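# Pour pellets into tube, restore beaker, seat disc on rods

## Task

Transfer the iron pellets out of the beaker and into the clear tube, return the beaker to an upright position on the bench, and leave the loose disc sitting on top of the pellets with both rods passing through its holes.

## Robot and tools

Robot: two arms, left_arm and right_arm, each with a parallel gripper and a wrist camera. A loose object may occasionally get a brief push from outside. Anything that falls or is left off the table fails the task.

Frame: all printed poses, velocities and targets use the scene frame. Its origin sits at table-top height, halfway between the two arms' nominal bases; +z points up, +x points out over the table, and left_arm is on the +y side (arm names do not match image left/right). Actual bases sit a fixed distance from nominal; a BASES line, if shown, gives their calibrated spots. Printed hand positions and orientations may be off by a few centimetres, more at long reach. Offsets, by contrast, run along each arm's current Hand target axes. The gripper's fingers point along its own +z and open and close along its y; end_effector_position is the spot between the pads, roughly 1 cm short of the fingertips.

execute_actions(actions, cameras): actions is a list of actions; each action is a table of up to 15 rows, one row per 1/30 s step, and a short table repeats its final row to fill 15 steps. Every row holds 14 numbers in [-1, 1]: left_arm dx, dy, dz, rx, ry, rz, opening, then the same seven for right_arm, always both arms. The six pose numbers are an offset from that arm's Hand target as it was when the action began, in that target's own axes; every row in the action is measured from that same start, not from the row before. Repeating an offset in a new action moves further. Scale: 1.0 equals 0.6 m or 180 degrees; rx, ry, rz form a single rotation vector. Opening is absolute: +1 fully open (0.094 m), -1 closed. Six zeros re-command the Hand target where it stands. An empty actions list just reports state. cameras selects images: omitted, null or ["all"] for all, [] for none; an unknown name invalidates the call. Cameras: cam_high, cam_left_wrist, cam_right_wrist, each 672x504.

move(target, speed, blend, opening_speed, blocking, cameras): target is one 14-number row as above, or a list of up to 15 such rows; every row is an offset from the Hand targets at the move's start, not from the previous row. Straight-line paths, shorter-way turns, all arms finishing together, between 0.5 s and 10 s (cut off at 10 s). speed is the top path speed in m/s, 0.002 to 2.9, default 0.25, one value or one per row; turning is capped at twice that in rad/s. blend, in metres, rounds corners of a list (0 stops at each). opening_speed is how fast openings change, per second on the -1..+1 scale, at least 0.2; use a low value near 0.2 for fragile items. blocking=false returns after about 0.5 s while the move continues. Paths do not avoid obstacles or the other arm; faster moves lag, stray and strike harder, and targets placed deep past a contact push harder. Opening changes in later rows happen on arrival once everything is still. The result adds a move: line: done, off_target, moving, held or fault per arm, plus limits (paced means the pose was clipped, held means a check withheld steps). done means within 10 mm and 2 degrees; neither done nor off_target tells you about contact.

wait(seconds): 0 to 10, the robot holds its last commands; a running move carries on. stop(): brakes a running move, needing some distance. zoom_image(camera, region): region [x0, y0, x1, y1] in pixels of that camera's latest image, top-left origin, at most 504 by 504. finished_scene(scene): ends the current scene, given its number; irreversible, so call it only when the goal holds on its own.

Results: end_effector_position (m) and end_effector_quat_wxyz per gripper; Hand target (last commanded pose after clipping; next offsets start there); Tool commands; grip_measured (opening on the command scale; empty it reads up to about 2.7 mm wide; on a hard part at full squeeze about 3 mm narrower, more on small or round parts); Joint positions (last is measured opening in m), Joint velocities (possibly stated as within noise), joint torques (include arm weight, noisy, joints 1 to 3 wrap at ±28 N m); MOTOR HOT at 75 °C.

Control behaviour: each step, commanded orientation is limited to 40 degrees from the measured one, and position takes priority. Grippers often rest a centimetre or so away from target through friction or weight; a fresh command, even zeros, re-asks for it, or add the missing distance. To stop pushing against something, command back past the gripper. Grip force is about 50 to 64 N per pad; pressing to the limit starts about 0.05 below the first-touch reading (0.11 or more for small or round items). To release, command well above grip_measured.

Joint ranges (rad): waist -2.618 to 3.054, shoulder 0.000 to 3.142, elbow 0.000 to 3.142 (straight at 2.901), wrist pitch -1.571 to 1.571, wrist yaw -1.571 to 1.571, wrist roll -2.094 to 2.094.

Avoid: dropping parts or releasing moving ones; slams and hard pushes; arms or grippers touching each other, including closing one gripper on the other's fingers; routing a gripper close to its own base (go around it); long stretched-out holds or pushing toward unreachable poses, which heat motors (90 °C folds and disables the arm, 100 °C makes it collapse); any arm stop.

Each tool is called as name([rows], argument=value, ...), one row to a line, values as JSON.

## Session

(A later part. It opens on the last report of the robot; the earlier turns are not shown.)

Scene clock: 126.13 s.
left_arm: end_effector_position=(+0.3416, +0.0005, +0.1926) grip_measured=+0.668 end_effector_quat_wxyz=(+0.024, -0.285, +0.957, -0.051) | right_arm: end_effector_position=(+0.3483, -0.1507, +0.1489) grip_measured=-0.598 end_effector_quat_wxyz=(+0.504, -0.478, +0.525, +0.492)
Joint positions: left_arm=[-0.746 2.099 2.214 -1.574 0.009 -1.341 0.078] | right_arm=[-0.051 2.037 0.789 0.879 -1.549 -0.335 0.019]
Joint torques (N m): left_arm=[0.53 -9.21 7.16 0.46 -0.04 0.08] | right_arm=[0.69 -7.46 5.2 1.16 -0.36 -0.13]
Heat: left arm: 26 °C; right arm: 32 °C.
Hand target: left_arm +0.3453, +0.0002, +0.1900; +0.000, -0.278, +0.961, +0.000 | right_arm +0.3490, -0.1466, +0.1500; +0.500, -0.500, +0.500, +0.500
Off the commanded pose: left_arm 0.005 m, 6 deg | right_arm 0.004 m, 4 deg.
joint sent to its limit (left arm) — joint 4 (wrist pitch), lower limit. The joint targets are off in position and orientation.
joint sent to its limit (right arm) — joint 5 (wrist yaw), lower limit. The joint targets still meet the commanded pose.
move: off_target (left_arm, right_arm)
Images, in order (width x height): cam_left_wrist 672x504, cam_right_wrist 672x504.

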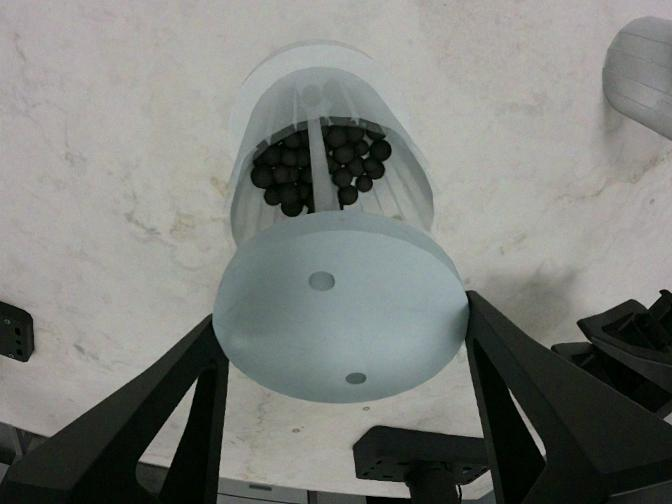

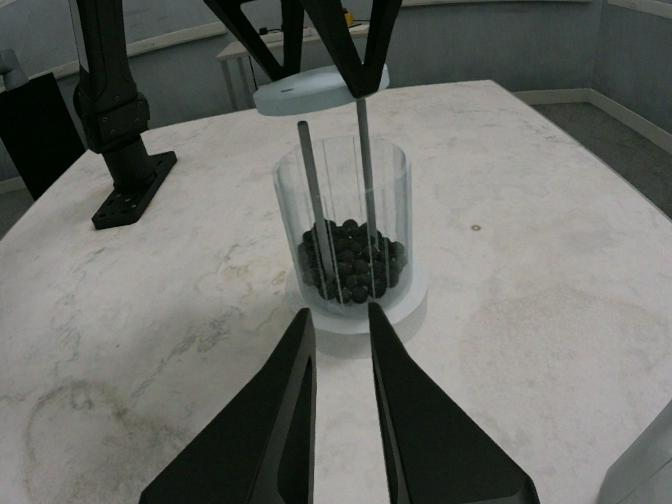

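move(target=[-0.0077,-0.0058,-0.0033,0,0,0.0115,0.45, 0,0,0,0,0,0,-0.6], speed=0.05, cameras=["cam_left_wrist","cam_right_wrist"])

zoom_image(camera="cam_left_wrist", region=[280, 130, 360, 230])

zoom_image(camera="cam_right_wrist", region=[250, 60, 410, 200])

Scene clock: 129.13 s.
left_arm: end_effector_position=(+0.3440, -0.0019, +0.1928) grip_measured=+0.668 end_effector_quat_wxyz=(+0.026, -0.263, +0.963, -0.053) | right_arm: end_effector_position=(+0.3480, -0.1506, +0.1490) grip_measured=-0.598 end_effector_quat_wxyz=(+0.504, -0.478, +0.524, +0.492)
Joint positions: left_arm=[-0.746 2.109 2.231 -1.574 0.009 -1.297 0.078] | right_arm=[-0.051 2.037 0.789 0.879 -1.55 -0.335 0.019]
Joint torques (N m): left_arm=[0.68 -9.18 7.94 0.54 0.01 0.1] | right_arm=[0.79 -7.47 5.12 1.16 -0.37 -0.14]
Heat: left arm: 26 °C; right arm: 32 °C.
Hand target: left_arm +0.3511, -0.0003, +0.1920; +0.000, -0.261, +0.965, +0.000 | right_arm +0.3490, -0.1466, +0.1500; +0.500, -0.500, +0.500, +0.500
Off the commanded pose: left_arm 0.007 m, 7 deg | right_arm 0.004 m, 4 deg.
joint sent to its limit (left arm) — joint 4 (wrist pitch), lower limit. The joint targets are off in position and orientation.
joint sent to its limit (right arm) — joint 5 (wrist yaw), lower limit. The joint targets still meet the commanded pose.
move: off_target (left_arm, right_arm)
Images, in order (width x height): cam_left_wrist 672x504, cam_right_wrist 672x504.

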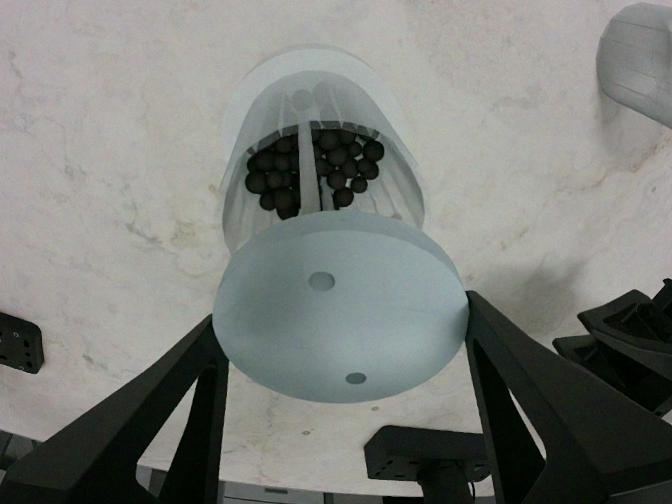

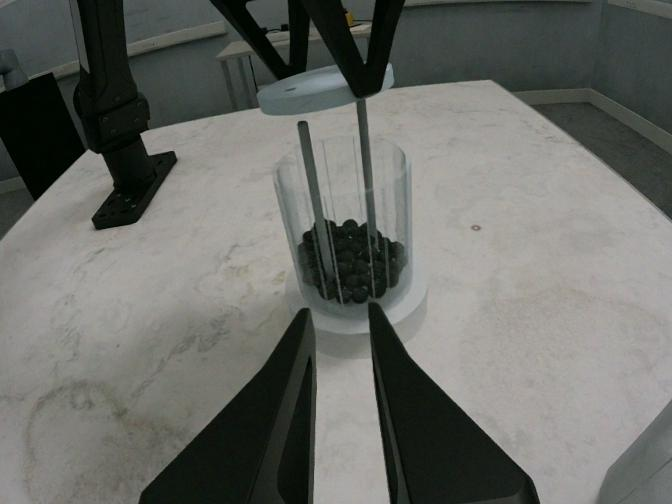

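Scaled by 5.040 from the camera's 672x504 image, which has a finer 960x720 frame.

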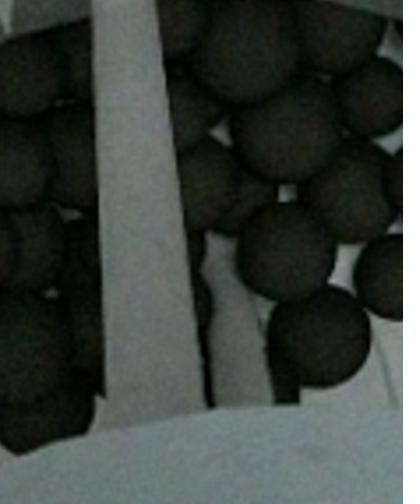

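Scaled by 3.150 from the camera's 672x504 image, which has a finer 960x720 frame.

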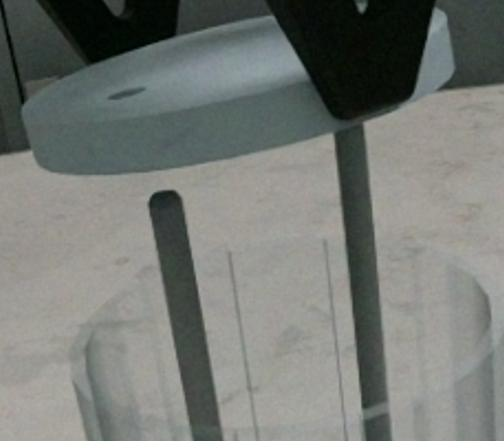

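move(target=[-0.0093,0.0019,0.0,0,0,0,0.45, 0,0,0,0,0,0,-0.6], speed=0.05, cameras=["cam_left_wrist","cam_right_wrist"])

zoom_image(camera="cam_left_wrist", region=[280, 130, 360, 230])

zoom_image(camera="cam_right_wrist", region=[250, 60, 410, 200])

Scene clock: 131.80 s.
left_arm: end_effector_position=(+0.3480, +0.0023, +0.1928) grip_measured=+0.668 end_effector_quat_wxyz=(+0.027, -0.264, +0.963, -0.052) | right_arm: end_effector_position=(+0.3480, -0.1506, +0.1490) grip_measured=-0.598 end_effector_quat_wxyz=(+0.504, -0.478, +0.524, +0.492)
Joint positions: left_arm=[-0.732 2.109 2.231 -1.574 0.009 -1.284 0.078] | right_arm=[-0.051 2.037 0.789 0.879 -1.55 -0.335 0.019]
Joint torques (N m): left_arm=[0.54 -8.92 8.23 0.46 -0.04 0.06] | right_arm=[0.58 -7.39 5.11 1.14 -0.37 -0.14]
Heat: left arm: 26 °C; right arm: 32 °C.
Hand target: left_arm +0.3553, +0.0035, +0.1920; +0.000, -0.261, +0.965, +0.000 | right_arm +0.3490, -0.1466, +0.1500; +0.500, -0.500, +0.500, +0.500
Off the commanded pose: left_arm 0.007 m, 7 deg | right_arm 0.004 m, 4 deg.
joint sent to its limit (left arm) — joint 4 (wrist pitch), lower limit. The joint targets are off in position and orientation.
joint sent to its limit (right arm) — joint 5 (wrist yaw), lower limit. The joint targets still meet the commanded pose.
move: off_target (left_arm, right_arm)
Images, in order (width x height): cam_left_wrist 672x504, cam_right_wrist 672x504.

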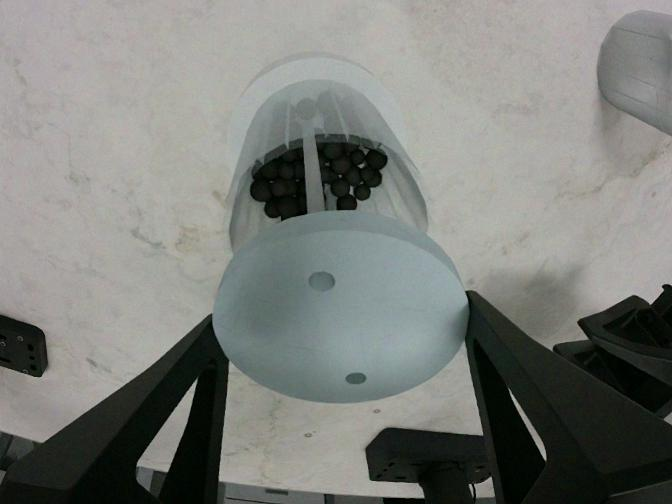

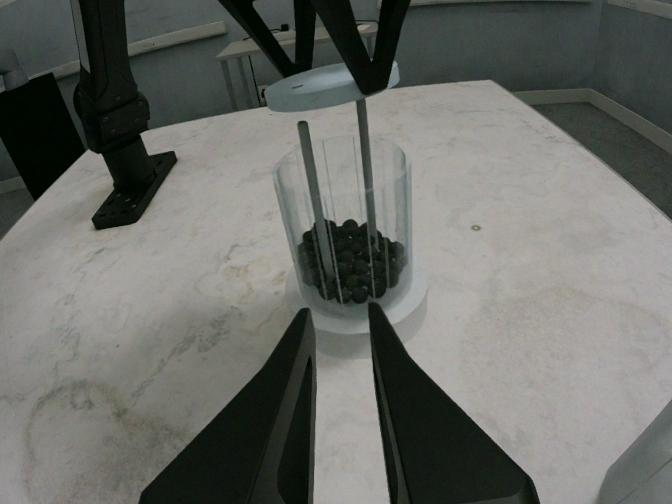

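Scaled by 5.040 from the camera's 672x504 image, which has a finer 960x720 frame.

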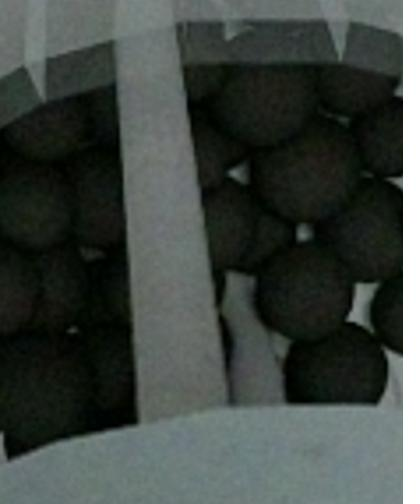

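Scaled by 3.150 from the camera's 672x504 image, which has a finer 960x720 frame.

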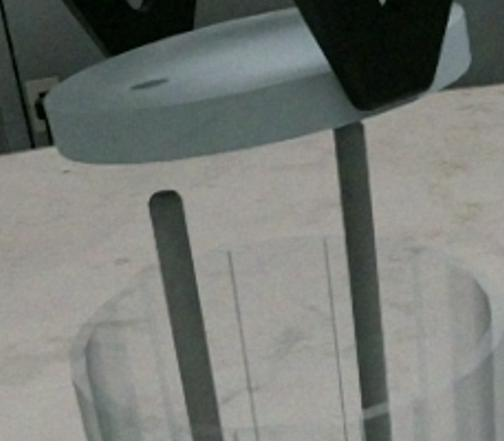

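move(target=[0.0017,-0.0003,0.0133,0,0,0,0.45, 0,0,0,0,0,0,-0.6], speed=0.05, cameras=["cam_left_wrist","cam_right_wrist"])

zoom_image(camera="cam_left_wrist", region=[280, 130, 360, 230])

zoom_image(camera="cam_right_wrist", region=[250, 60, 410, 200])

Scene clock: 134.43 s.
left_arm: end_effector_position=(+0.3488, +0.0016, +0.1860) grip_measured=+0.668 end_effector_quat_wxyz=(+0.023, -0.263, +0.963, -0.045) | right_arm: end_effector_position=(+0.3480, -0.1506, +0.1490) grip_measured=-0.598 end_effector_quat_wxyz=(+0.504, -0.478, +0.524, +0.492)
Joint positions: left_arm=[-0.732 2.126 2.231 -1.574 0.009 -1.283 0.078] | right_arm=[-0.051 2.037 0.789 0.879 -1.55 -0.335 0.019]
Joint torques (N m): left_arm=[0.65 -9.35 7.5 0.47 -0.05 0.07] | right_arm=[0.81 -7.45 5.09 1.14 -0.37 -0.15]
Heat: left arm: 27 °C; right arm: 32 °C.
Hand target: left_arm +0.3546, +0.0029, +0.1840; +0.000, -0.261, +0.965, +0.000 | right_arm +0.3490, -0.1466, +0.1500; +0.500, -0.500, +0.500, +0.500
Off the commanded pose: left_arm 0.006 m, 6 deg | right_arm 0.004 m, 4 deg.
joint sent to its limit (left arm) — joint 4 (wrist pitch), lower limit. The joint targets are off in position and orientation.
joint sent to its limit (right arm) — joint 5 (wrist yaw), lower limit. The joint targets still meet the commanded pose.
move: off_target (left_arm, right_arm)
Images, in order (width x height): cam_left_wrist 672x504, cam_right_wrist 672x504.

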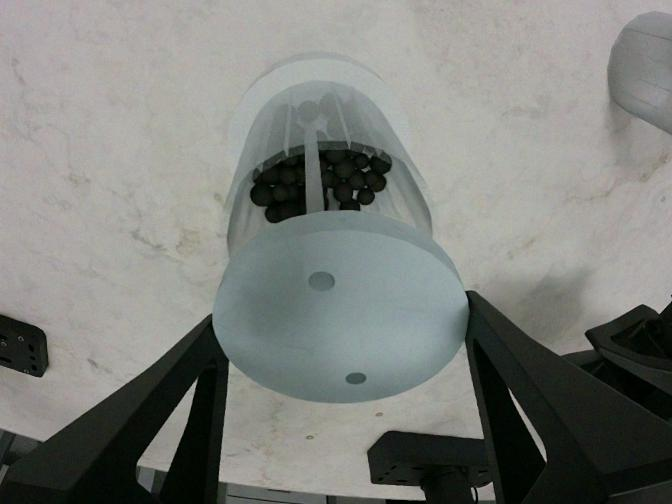

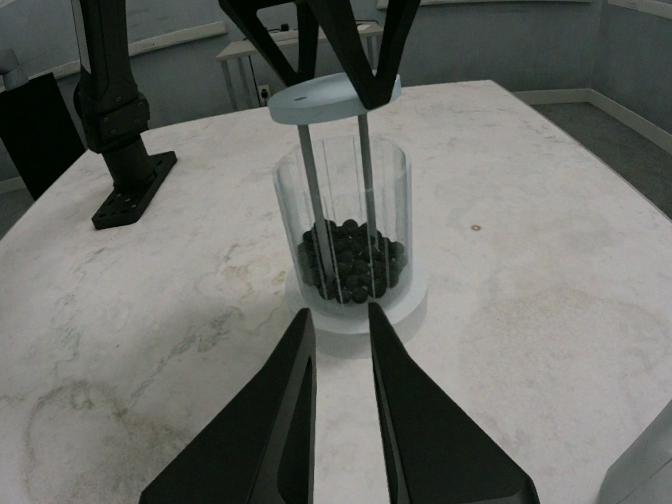

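Scaled by 5.040 from the camera's 672x504 image, which has a finer 960x720 frame.

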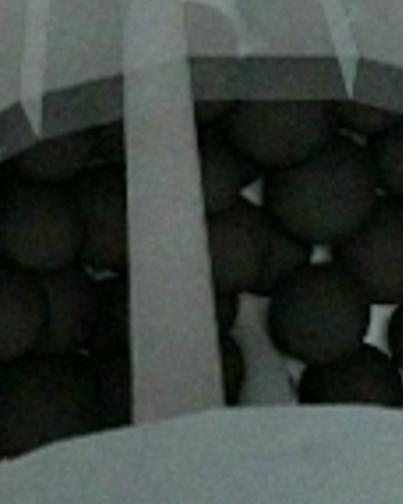

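Scaled by 3.150 from the camera's 672x504 image, which has a finer 960x720 frame.

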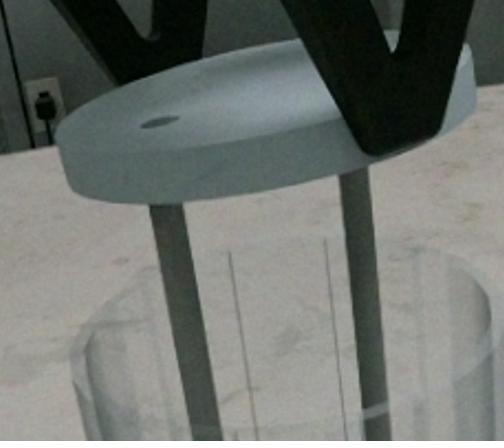

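move(target=[0.0192,0.005,0.0067,0,0,0,0.45, 0,0,0,0,0,0,-0.6], speed=0.05, cameras=["cam_left_wrist","cam_right_wrist"])

zoom_image(camera="cam_left_wrist", region=[280, 130, 360, 230])

zoom_image(camera="cam_right_wrist", region=[270, 80, 350, 180])

Scene clock: 137.20 s.
left_arm: end_effector_position=(+0.3446, -0.0015, +0.1844) grip_measured=+0.668 end_effector_quat_wxyz=(+0.021, -0.258, +0.965, -0.043) | right_arm: end_effector_position=(+0.3480, -0.1506, +0.1490) grip_measured=-0.598 end_effector_quat_wxyz=(+0.504, -0.478, +0.524, +0.492)
Joint positions: left_arm=[-0.744 2.126 2.224 -1.574 0.009 -1.283 0.078] | right_arm=[-0.051 2.037 0.789 0.879 -1.55 -0.335 0.019]
Joint torques (N m): left_arm=[-0.91 -10.45 5.11 0.43 -0.03 -0.13] | right_arm=[0.61 -7.45 5.11 1.15 -0.36 -0.15]
Heat: left arm: 27 °C; right arm: 32 °C.
Hand target: left_arm +0.3431, -0.0003, +0.1800; +0.000, -0.261, +0.965, +0.000 | right_arm +0.3490, -0.1466, +0.1500; +0.500, -0.500, +0.500, +0.500
Off the commanded pose: left_arm 0.005 m, 5 deg | right_arm 0.004 m, 4 deg.
joint sent to its limit (left arm) — joint 4 (wrist pitch), lower limit. The joint targets are off in position and orientation.
joint sent to its limit (right arm) — joint 5 (wrist yaw), lower limit. The joint targets still meet the commanded pose.
move: off_target (left_arm, right_arm)
Images, in order (width x height): cam_left_wrist 672x504, cam_right_wrist 672x504.

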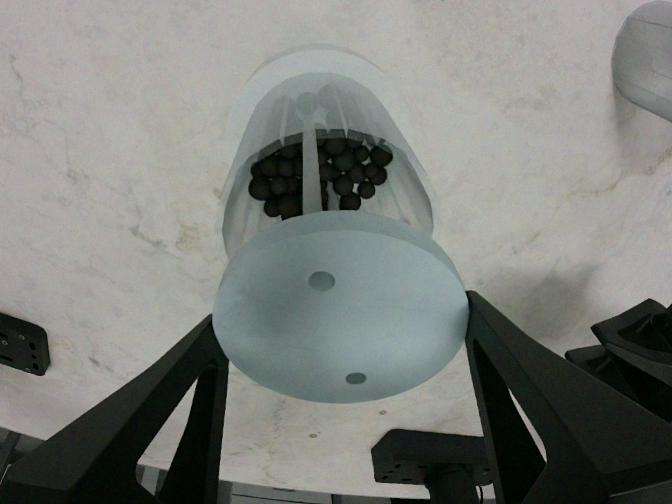

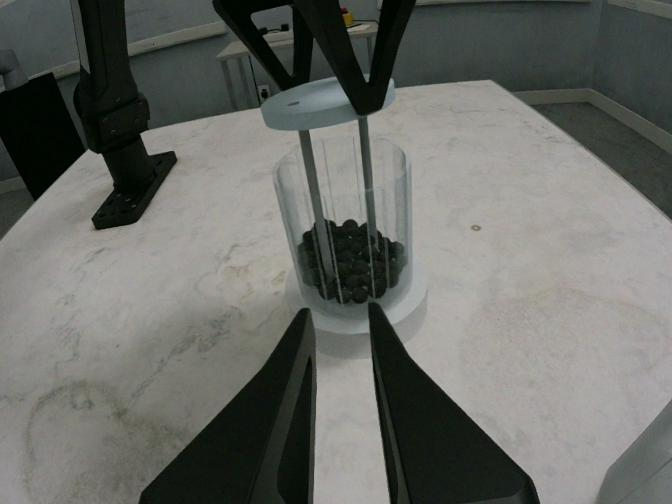

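Scaled by 5.040 from the camera's 672x504 image, which has a finer 960x720 frame.

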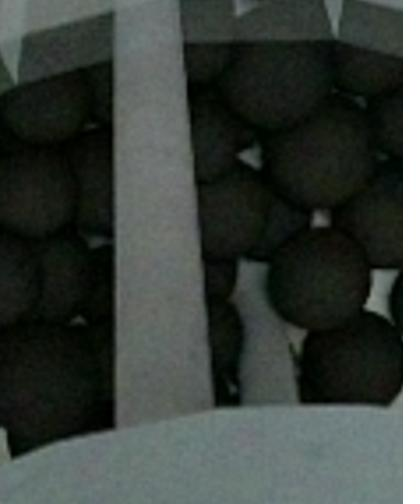

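Scaled by 5.040 from the camera's 672x504 image, which has a finer 960x720 frame.

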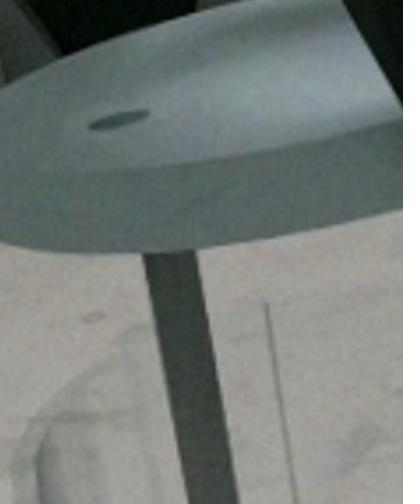

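move(target=[-0.0157,0.0033,-0.0058,0,0,-0.010,0.45, 0,0,0,0,0,0,-0.6], speed=0.05, cameras=["cam_left_wrist","cam_right_wrist"])

zoom_image(camera="cam_left_wrist", region=[280, 130, 360, 230])

zoom_image(camera="cam_right_wrist", region=[270, 80, 350, 180])

Scene clock: 140.77 s.
left_arm: end_effector_position=(+0.3490, +0.0032, +0.1844) grip_measured=+0.668 end_effector_quat_wxyz=(+0.021, -0.266, +0.963, -0.043) | right_arm: end_effector_position=(+0.3480, -0.1506, +0.1490) grip_measured=-0.598 end_effector_quat_wxyz=(+0.504, -0.478, +0.524, +0.492)
Joint positions: left_arm=[-0.729 2.126 2.224 -1.574 0.009 -1.286 0.078] | right_arm=[-0.051 2.037 0.789 0.879 -1.55 -0.335 0.019]
Joint torques (N m): left_arm=[0.72 -10.84 5.81 0.49 -0.04 -0.11] | right_arm=[0.7 -7.35 5.15 1.14 -0.35 -0.15]
Heat: left arm: 26 °C; right arm: 32 °C.
Hand target: left_arm +0.3502, +0.0061, +0.1835; +0.000, -0.276, +0.961, +0.000 | right_arm +0.3490, -0.1466, +0.1500; +0.500, -0.500, +0.500, +0.500
Off the commanded pose: left_arm 0.003 m, 6 deg | right_arm 0.004 m, 4 deg.
joint sent to its limit (left arm) — joint 4 (wrist pitch), lower limit. The joint targets are off in position and orientation.
joint sent to its limit (right arm) — joint 5 (wrist yaw), lower limit. The joint targets still meet the commanded pose.
move: off_target (left_arm, right_arm)
Images, in order (width x height): cam_left_wrist 672x504, cam_right_wrist 672x504.

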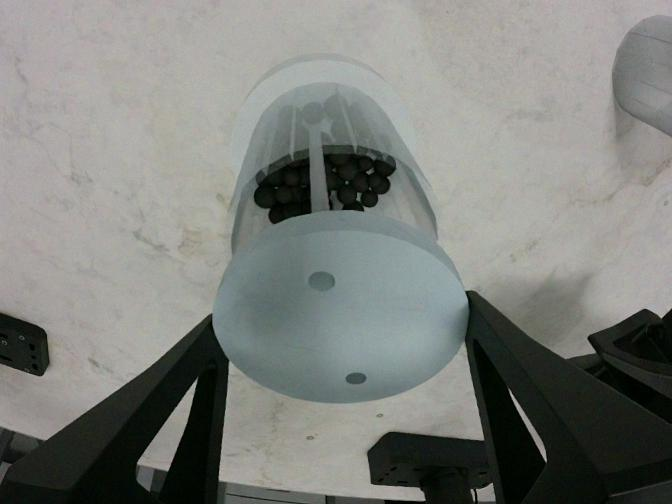

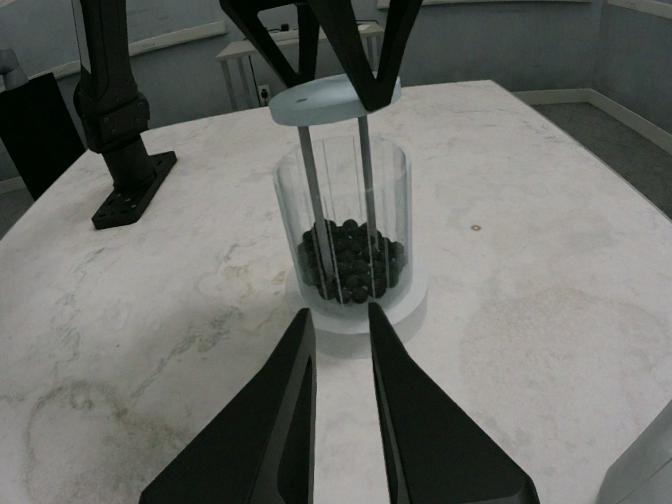

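Scaled by 5.040 from the camera's 672x504 image, which has a finer 960x720 frame.

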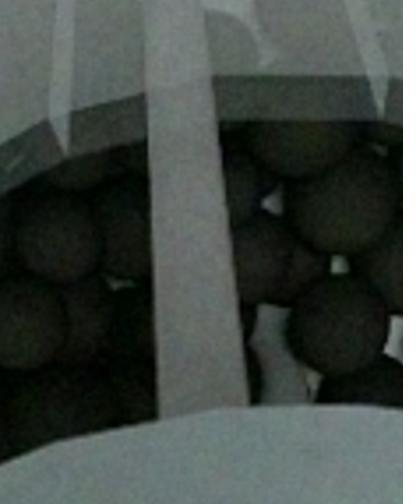

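Scaled by 5.040 from the camera's 672x504 image, which has a finer 960x720 frame.

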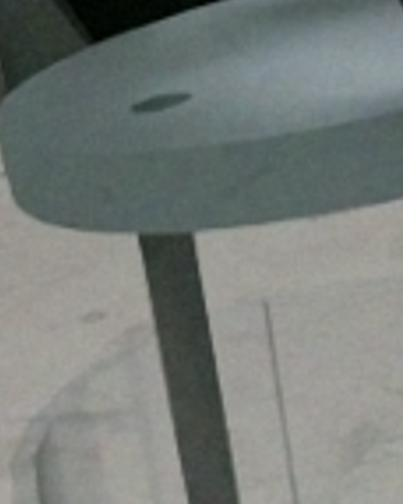

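move(target=[0.0098,-0.0047,0.0,0,0,0,0.45, 0,0,0,0,0,0,-0.6], speed=0.05, cameras=["cam_left_wrist","cam_right_wrist"])

zoom_image(camera="cam_left_wrist", region=[280, 130, 360, 230])

zoom_image(camera="cam_right_wrist", region=[270, 80, 350, 180])

Scene clock: 143.00 s.
left_arm: end_effector_position=(+0.3490, +0.0032, +0.1844) grip_measured=+0.668 end_effector_quat_wxyz=(+0.021, -0.273, +0.961, -0.043) | right_arm: end_effector_position=(+0.3480, -0.1506, +0.1490) grip_measured=-0.598 end_effector_quat_wxyz=(+0.504, -0.478, +0.524, +0.492)
Joint positions: left_arm=[-0.729 2.126 2.224 -1.574 0.009 -1.3 0.078] | right_arm=[-0.051 2.037 0.789 0.879 -1.55 -0.335 0.019]
Joint torques (N m): left_arm=[-0.62 -10.37 6.32 0.46 -0.06 -0.06] | right_arm=[0.7 -7.35 5.15 1.14 -0.38 -0.13]
Heat: left arm: 26 °C; right arm: 32 °C.
Hand target: left_arm +0.3467, +0.0006, +0.1835; +0.000, -0.276, +0.961, +0.000 | right_arm +0.3490, -0.1466, +0.1500; +0.500, -0.500, +0.500, +0.500
Off the commanded pose: left_arm 0.004 m, 5 deg | right_arm 0.004 m, 4 deg.
joint sent to its limit (left arm) — joint 4 (wrist pitch), lower limit. The joint targets are off in position and orientation.
joint sent to its limit (right arm) — joint 5 (wrist yaw), lower limit. The joint targets still meet the commanded pose.
move: off_target (left_arm, right_arm)
Images, in order (width x height): cam_left_wrist 672x504, cam_right_wrist 672x504.

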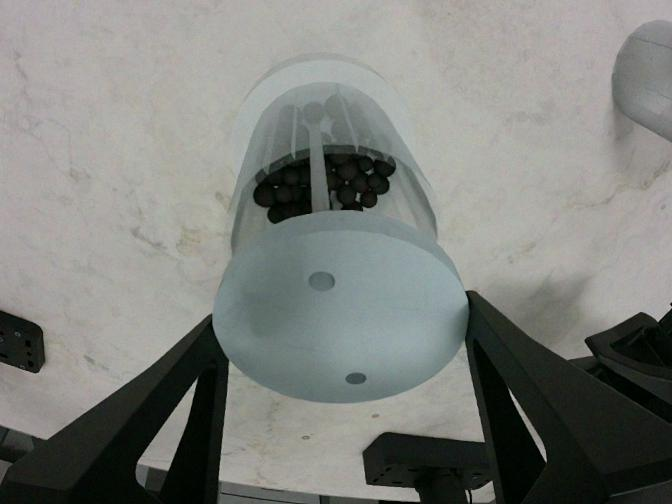

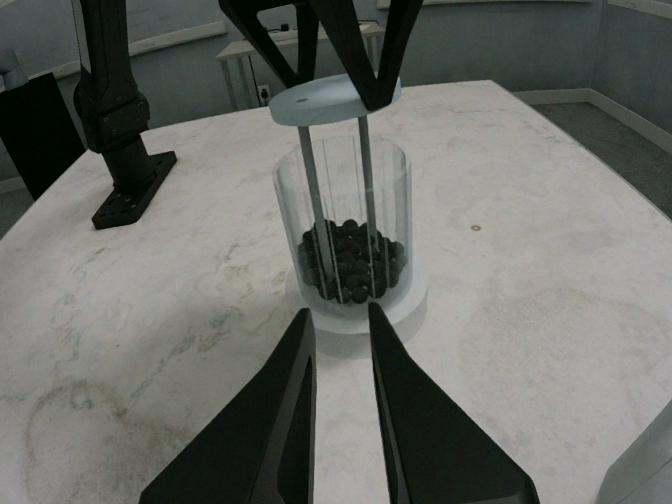

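Scaled by 5.040 from the camera's 672x504 image, which has a finer 960x720 frame.

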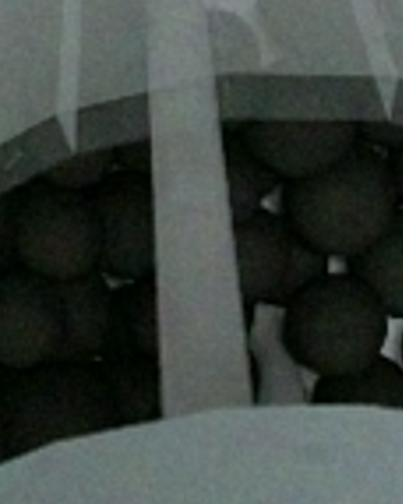

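Scaled by 5.040 from the camera's 672x504 image, which has a finer 960x720 frame.

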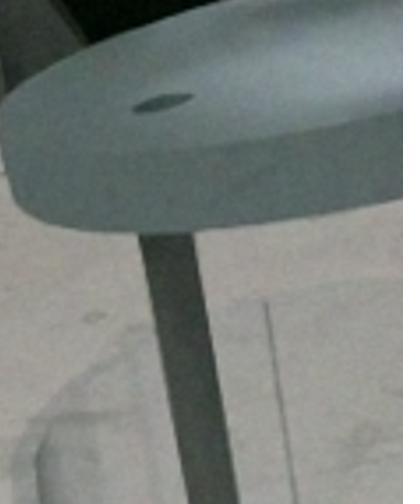

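move(target=[0.0041,-0.0012,0.0,0,0,0.0078,0.45, 0,0,0,0,0,0,-0.6], speed=0.05, cameras=["cam_left_wrist","cam_right_wrist"])

zoom_image(camera="cam_left_wrist", region=[280, 130, 360, 230])

zoom_image(camera="cam_right_wrist", region=[270, 80, 350, 180])

Scene clock: 144.87 s.
left_arm: end_effector_position=(+0.3468, +0.0008, +0.1844) grip_measured=+0.668 end_effector_quat_wxyz=(+0.021, -0.269, +0.962, -0.043) | right_arm: end_effector_position=(+0.3480, -0.1506, +0.1490) grip_measured=-0.598 end_effector_quat_wxyz=(+0.504, -0.478, +0.524, +0.492)
Joint positions: left_arm=[-0.736 2.126 2.224 -1.574 0.009 -1.3 0.078] | right_arm=[-0.051 2.037 0.789 0.879 -1.55 -0.335 0.019]
Joint torques (N m): left_arm=[-0.75 -10.43 6.43 0.46 -0.07 0.03] | right_arm=[0.59 -7.49 5.12 1.15 -0.36 -0.12]
Heat: left arm: 26 °C; right arm: 32 °C.
Hand target: left_arm +0.3450, -0.0013, +0.1835; +0.000, -0.264, +0.965, +0.000 | right_arm +0.3490, -0.1466, +0.1500; +0.500, -0.500, +0.500, +0.500
Off the commanded pose: left_arm 0.003 m, 6 deg | right_arm 0.004 m, 4 deg.
joint sent to its limit (left arm) — joint 4 (wrist pitch), lower limit. The joint targets are off in position and orientation.
joint sent to its limit (right arm) — joint 5 (wrist yaw), lower limit. The joint targets still meet the commanded pose.
move: off_target (left_arm, right_arm)
Images, in order (width x height): cam_left_wrist 672x504, cam_right_wrist 672x504.

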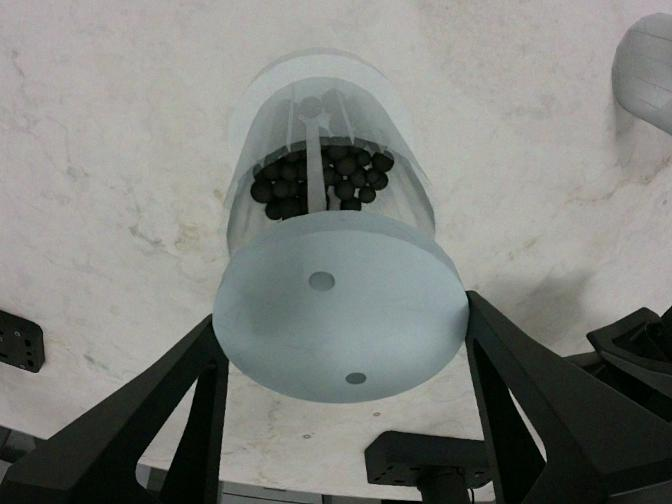

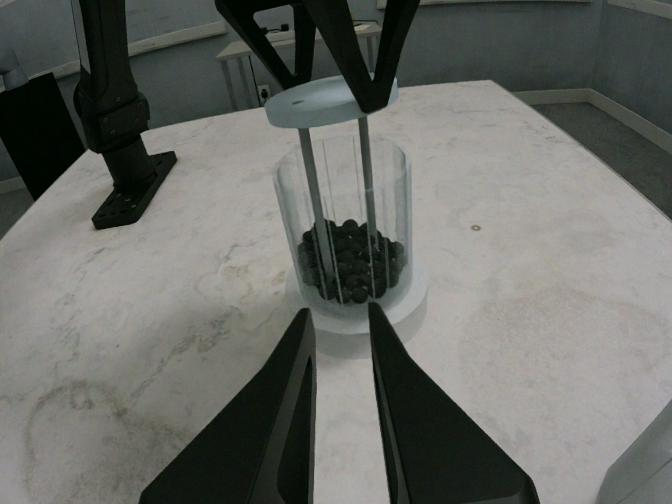

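Scaled by 5.040 from the camera's 672x504 image, which has a finer 960x720 frame.

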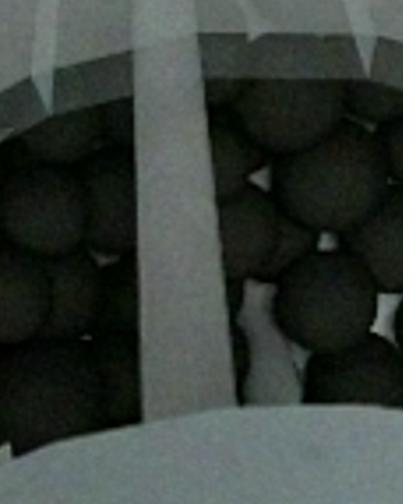

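Scaled by 5.040 from the camera's 672x504 image, which has a finer 960x720 frame.

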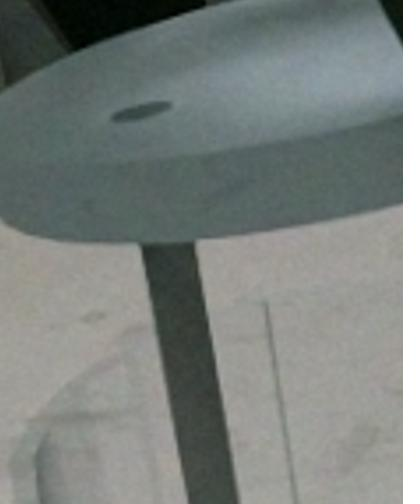

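move(target=[0.0,0.0,0.0133,0,0,0.002,0.45, 0,0,0,0,0,0,-0.6], speed=0.04, cameras=["cam_left_wrist","cam_right_wrist"])

zoom_image(camera="cam_left_wrist", region=[280, 130, 360, 230])

zoom_image(camera="cam_right_wrist", region=[270, 80, 350, 180])

Scene clock: 147.50 s.
left_arm: end_effector_position=(+0.3468, +0.0008, +0.1844) grip_measured=+0.668 end_effector_quat_wxyz=(+0.021, -0.269, +0.962, -0.043) | right_arm: end_effector_position=(+0.3480, -0.1506, +0.1490) grip_measured=-0.598 end_effector_quat_wxyz=(+0.504, -0.478, +0.524, +0.492)
Joint positions: left_arm=[-0.736 2.126 2.224 -1.574 0.009 -1.3 0.078] | right_arm=[-0.051 2.037 0.789 0.879 -1.55 -0.335 0.019]
Joint torques (N m): left_arm=[-0.88 -9.02 5.76 0.47 -0.04 0.11] | right_arm=[0.62 -7.46 5.14 1.13 -0.37 -0.13]
Heat: left arm: 26 °C; right arm: 32 °C.
Hand target: left_arm +0.3450, -0.0013, +0.1755; +0.000, -0.261, +0.965, +0.000 | right_arm +0.3490, -0.1466, +0.1500; +0.500, -0.500, +0.500, +0.500
Off the commanded pose: left_arm 0.009 m, 6 deg | right_arm 0.004 m, 4 deg.
joint sent to its limit (left arm) — joint 4 (wrist pitch), lower limit. The joint targets are off in position and orientation.
joint sent to its limit (right arm) — joint 5 (wrist yaw), lower limit. The joint targets still meet the commanded pose.
move: off_target (left_arm, right_arm)
Images, in order (width x height): cam_left_wrist 672x504, cam_right_wrist 672x504.

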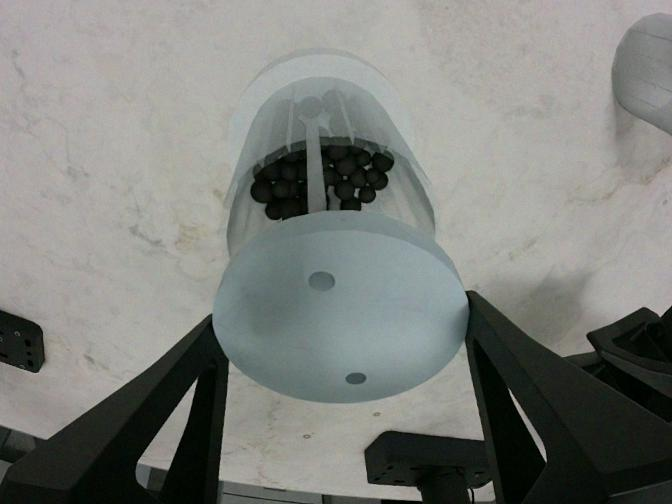

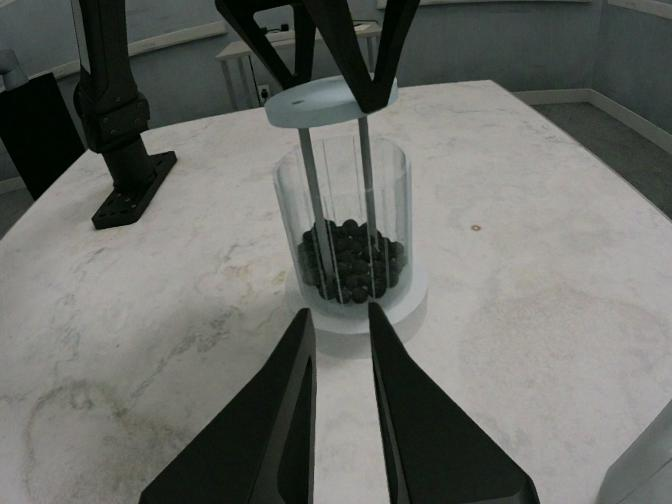

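Scaled by 5.040 from the camera's 672x504 image, which has a finer 960x720 frame.

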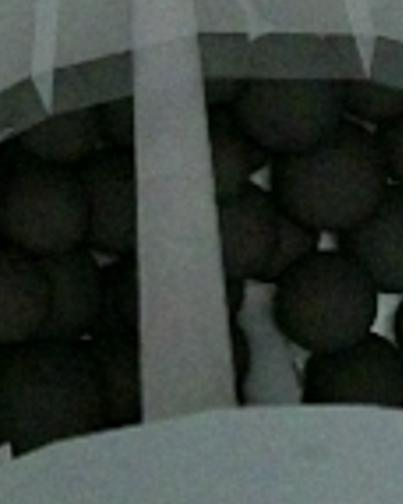

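Scaled by 5.040 from the camera's 672x504 image, which has a finer 960x720 frame.

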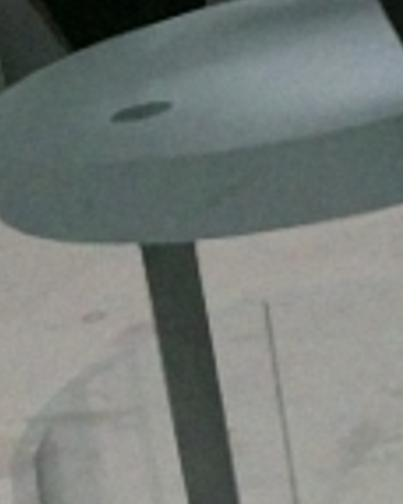

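move(target=[0.0,0.0,0.01,0,0,0.0,0.45, 0,0,0,0,0,0,-0.6], speed=0.04, cameras=["cam_left_wrist","cam_right_wrist"])

zoom_image(camera="cam_left_wrist", region=[280, 130, 360, 230])

zoom_image(camera="cam_right_wrist", region=[270, 80, 350, 180])

Scene clock: 149.27 s.
left_arm: end_effector_position=(+0.3469, +0.0007, +0.1807) grip_measured=+0.668 end_effector_quat_wxyz=(+0.018, -0.269, +0.962, -0.038) | right_arm: end_effector_position=(+0.3480, -0.1506, +0.1490) grip_measured=-0.598 end_effector_quat_wxyz=(+0.504, -0.478, +0.524, +0.492)
Joint positions: left_arm=[-0.736 2.135 2.224 -1.576 0.009 -1.3 0.078] | right_arm=[-0.051 2.037 0.789 0.879 -1.55 -0.335 0.019]
Joint torques (N m): left_arm=[-0.98 -8.76 5.41 0.47 -0.07 0.11] | right_arm=[0.65 -7.38 5.22 1.15 -0.37 -0.15]
Heat: left arm: 26 °C; right arm: 32 °C.
Hand target: left_arm +0.3450, -0.0013, +0.1695; +0.000, -0.261, +0.965, +0.000 | right_arm +0.3490, -0.1466, +0.1500; +0.500, -0.500, +0.500, +0.500
Off the commanded pose: left_arm 0.012 m, 5 deg | right_arm 0.004 m, 4 deg.
joint sent to its limit (left arm) — joint 4 (wrist pitch), lower limit. The joint targets are off in position, not in orientation.
joint sent to its limit (right arm) — joint 5 (wrist yaw), lower limit. The joint targets still meet the commanded pose.
move: off_target (left_arm, right_arm)
Images, in order (width x height): cam_left_wrist 672x504, cam_right_wrist 672x504.

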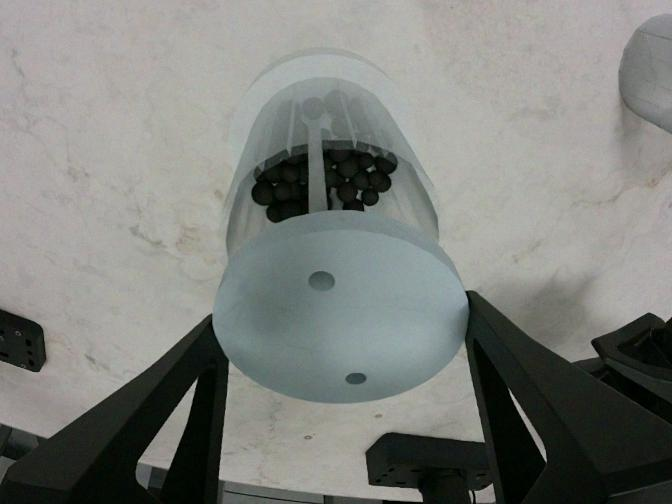

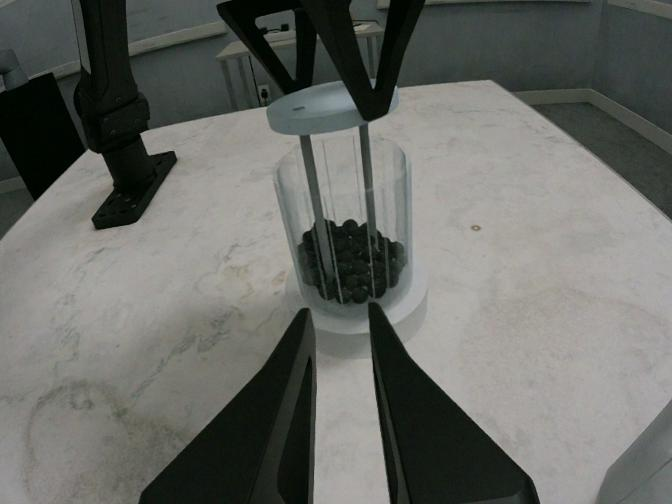

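Scaled by 5.040 from the camera's 672x504 image, which has a finer 960x720 frame.

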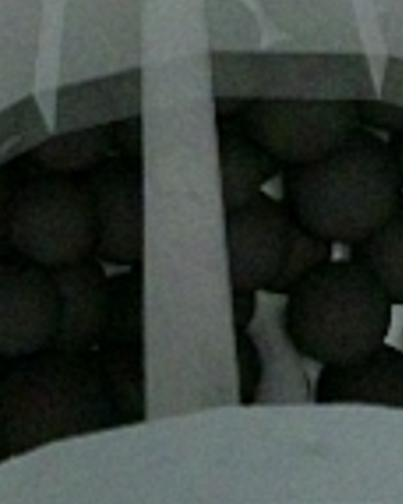

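Scaled by 5.040 from the camera's 672x504 image, which has a finer 960x720 frame.

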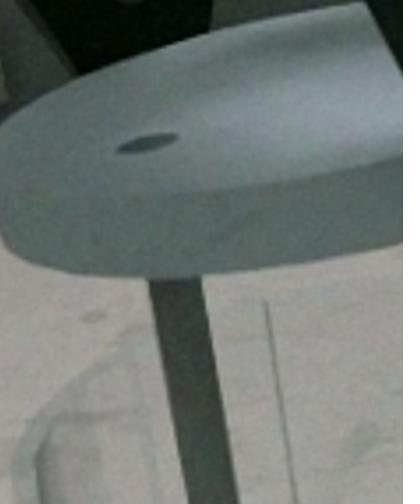

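move(target=[-0.0015,0.0,0.0067,0,0,0.0,0.45, 0,0,0,0,0,0,-0.6], speed=0.04, cameras=["cam_left_wrist","cam_right_wrist"])

zoom_image(camera="cam_left_wrist", region=[280, 130, 360, 230])

zoom_image(camera="cam_right_wrist", region=[270, 80, 350, 180])

Scene clock: 151.10 s.
left_arm: end_effector_position=(+0.3472, +0.0005, +0.1752) grip_measured=+0.668 end_effector_quat_wxyz=(+0.014, -0.270, +0.962, -0.032) | right_arm: end_effector_position=(+0.3480, -0.1506, +0.1490) grip_measured=-0.598 end_effector_quat_wxyz=(+0.504, -0.478, +0.524, +0.492)
Joint positions: left_arm=[-0.736 2.149 2.224 -1.577 0.009 -1.3 0.078] | right_arm=[-0.051 2.037 0.789 0.879 -1.55 -0.335 0.019]
Joint torques (N m): left_arm=[-0.62 -9.52 5.46 0.4 -0.04 0.05] | right_arm=[0.66 -7.47 5.12 1.14 -0.35 -0.14]
Heat: left arm: 26 °C; right arm: 33 °C.
Hand target: left_arm +0.3458, -0.0009, +0.1655; +0.000, -0.261, +0.965, +0.000 | right_arm +0.3490, -0.1466, +0.1500; +0.500, -0.500, +0.500, +0.500
Off the commanded pose: left_arm 0.010 m, 4 deg | right_arm 0.004 m, 4 deg.
joint sent to its limit (left arm) — joint 4 (wrist pitch), lower limit. The joint targets are off in position, not in orientation.
joint sent to its limit (right arm) — joint 5 (wrist yaw), lower limit. The joint targets still meet the commanded pose.
move: off_target (left_arm, right_arm)
Images, in order (width x height): cam_left_wrist 672x504, cam_right_wrist 672x504.

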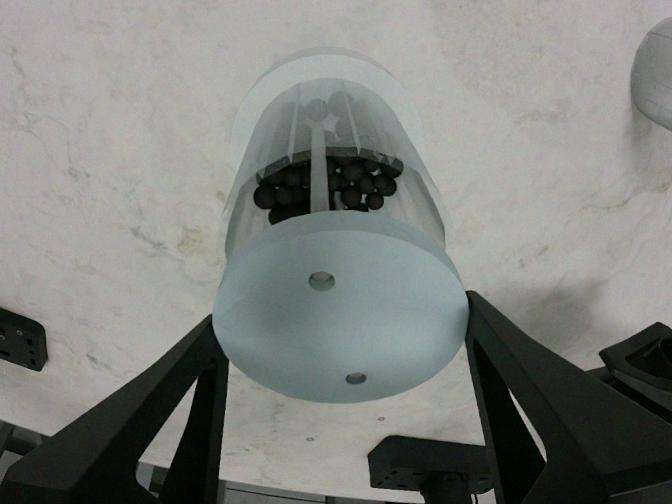

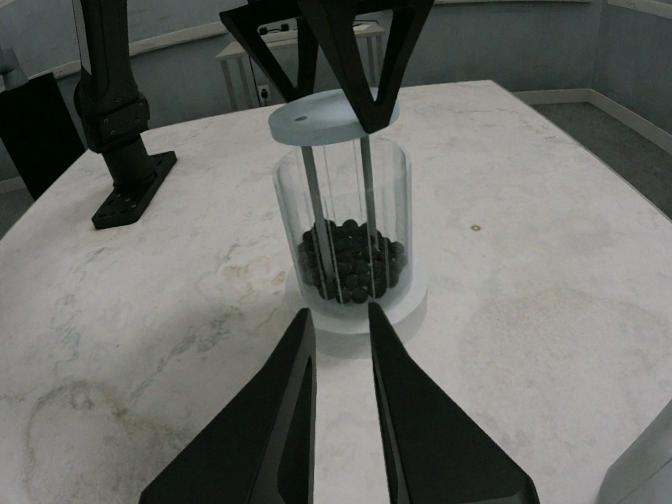

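Scaled by 5.040 from the camera's 672x504 image, which has a finer 960x720 frame.

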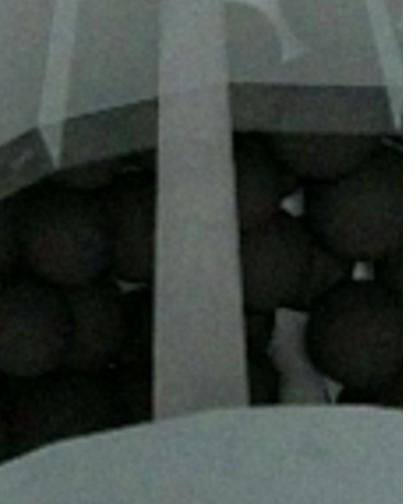

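Scaled by 5.040 from the camera's 672x504 image, which has a finer 960x720 frame.

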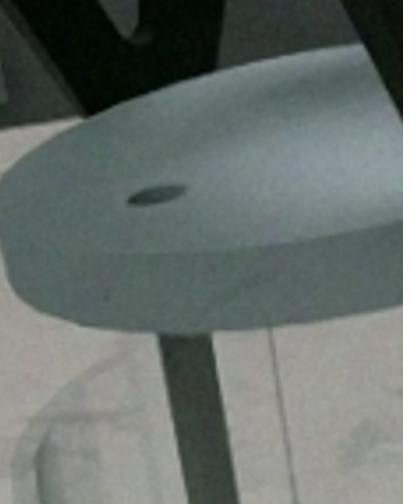

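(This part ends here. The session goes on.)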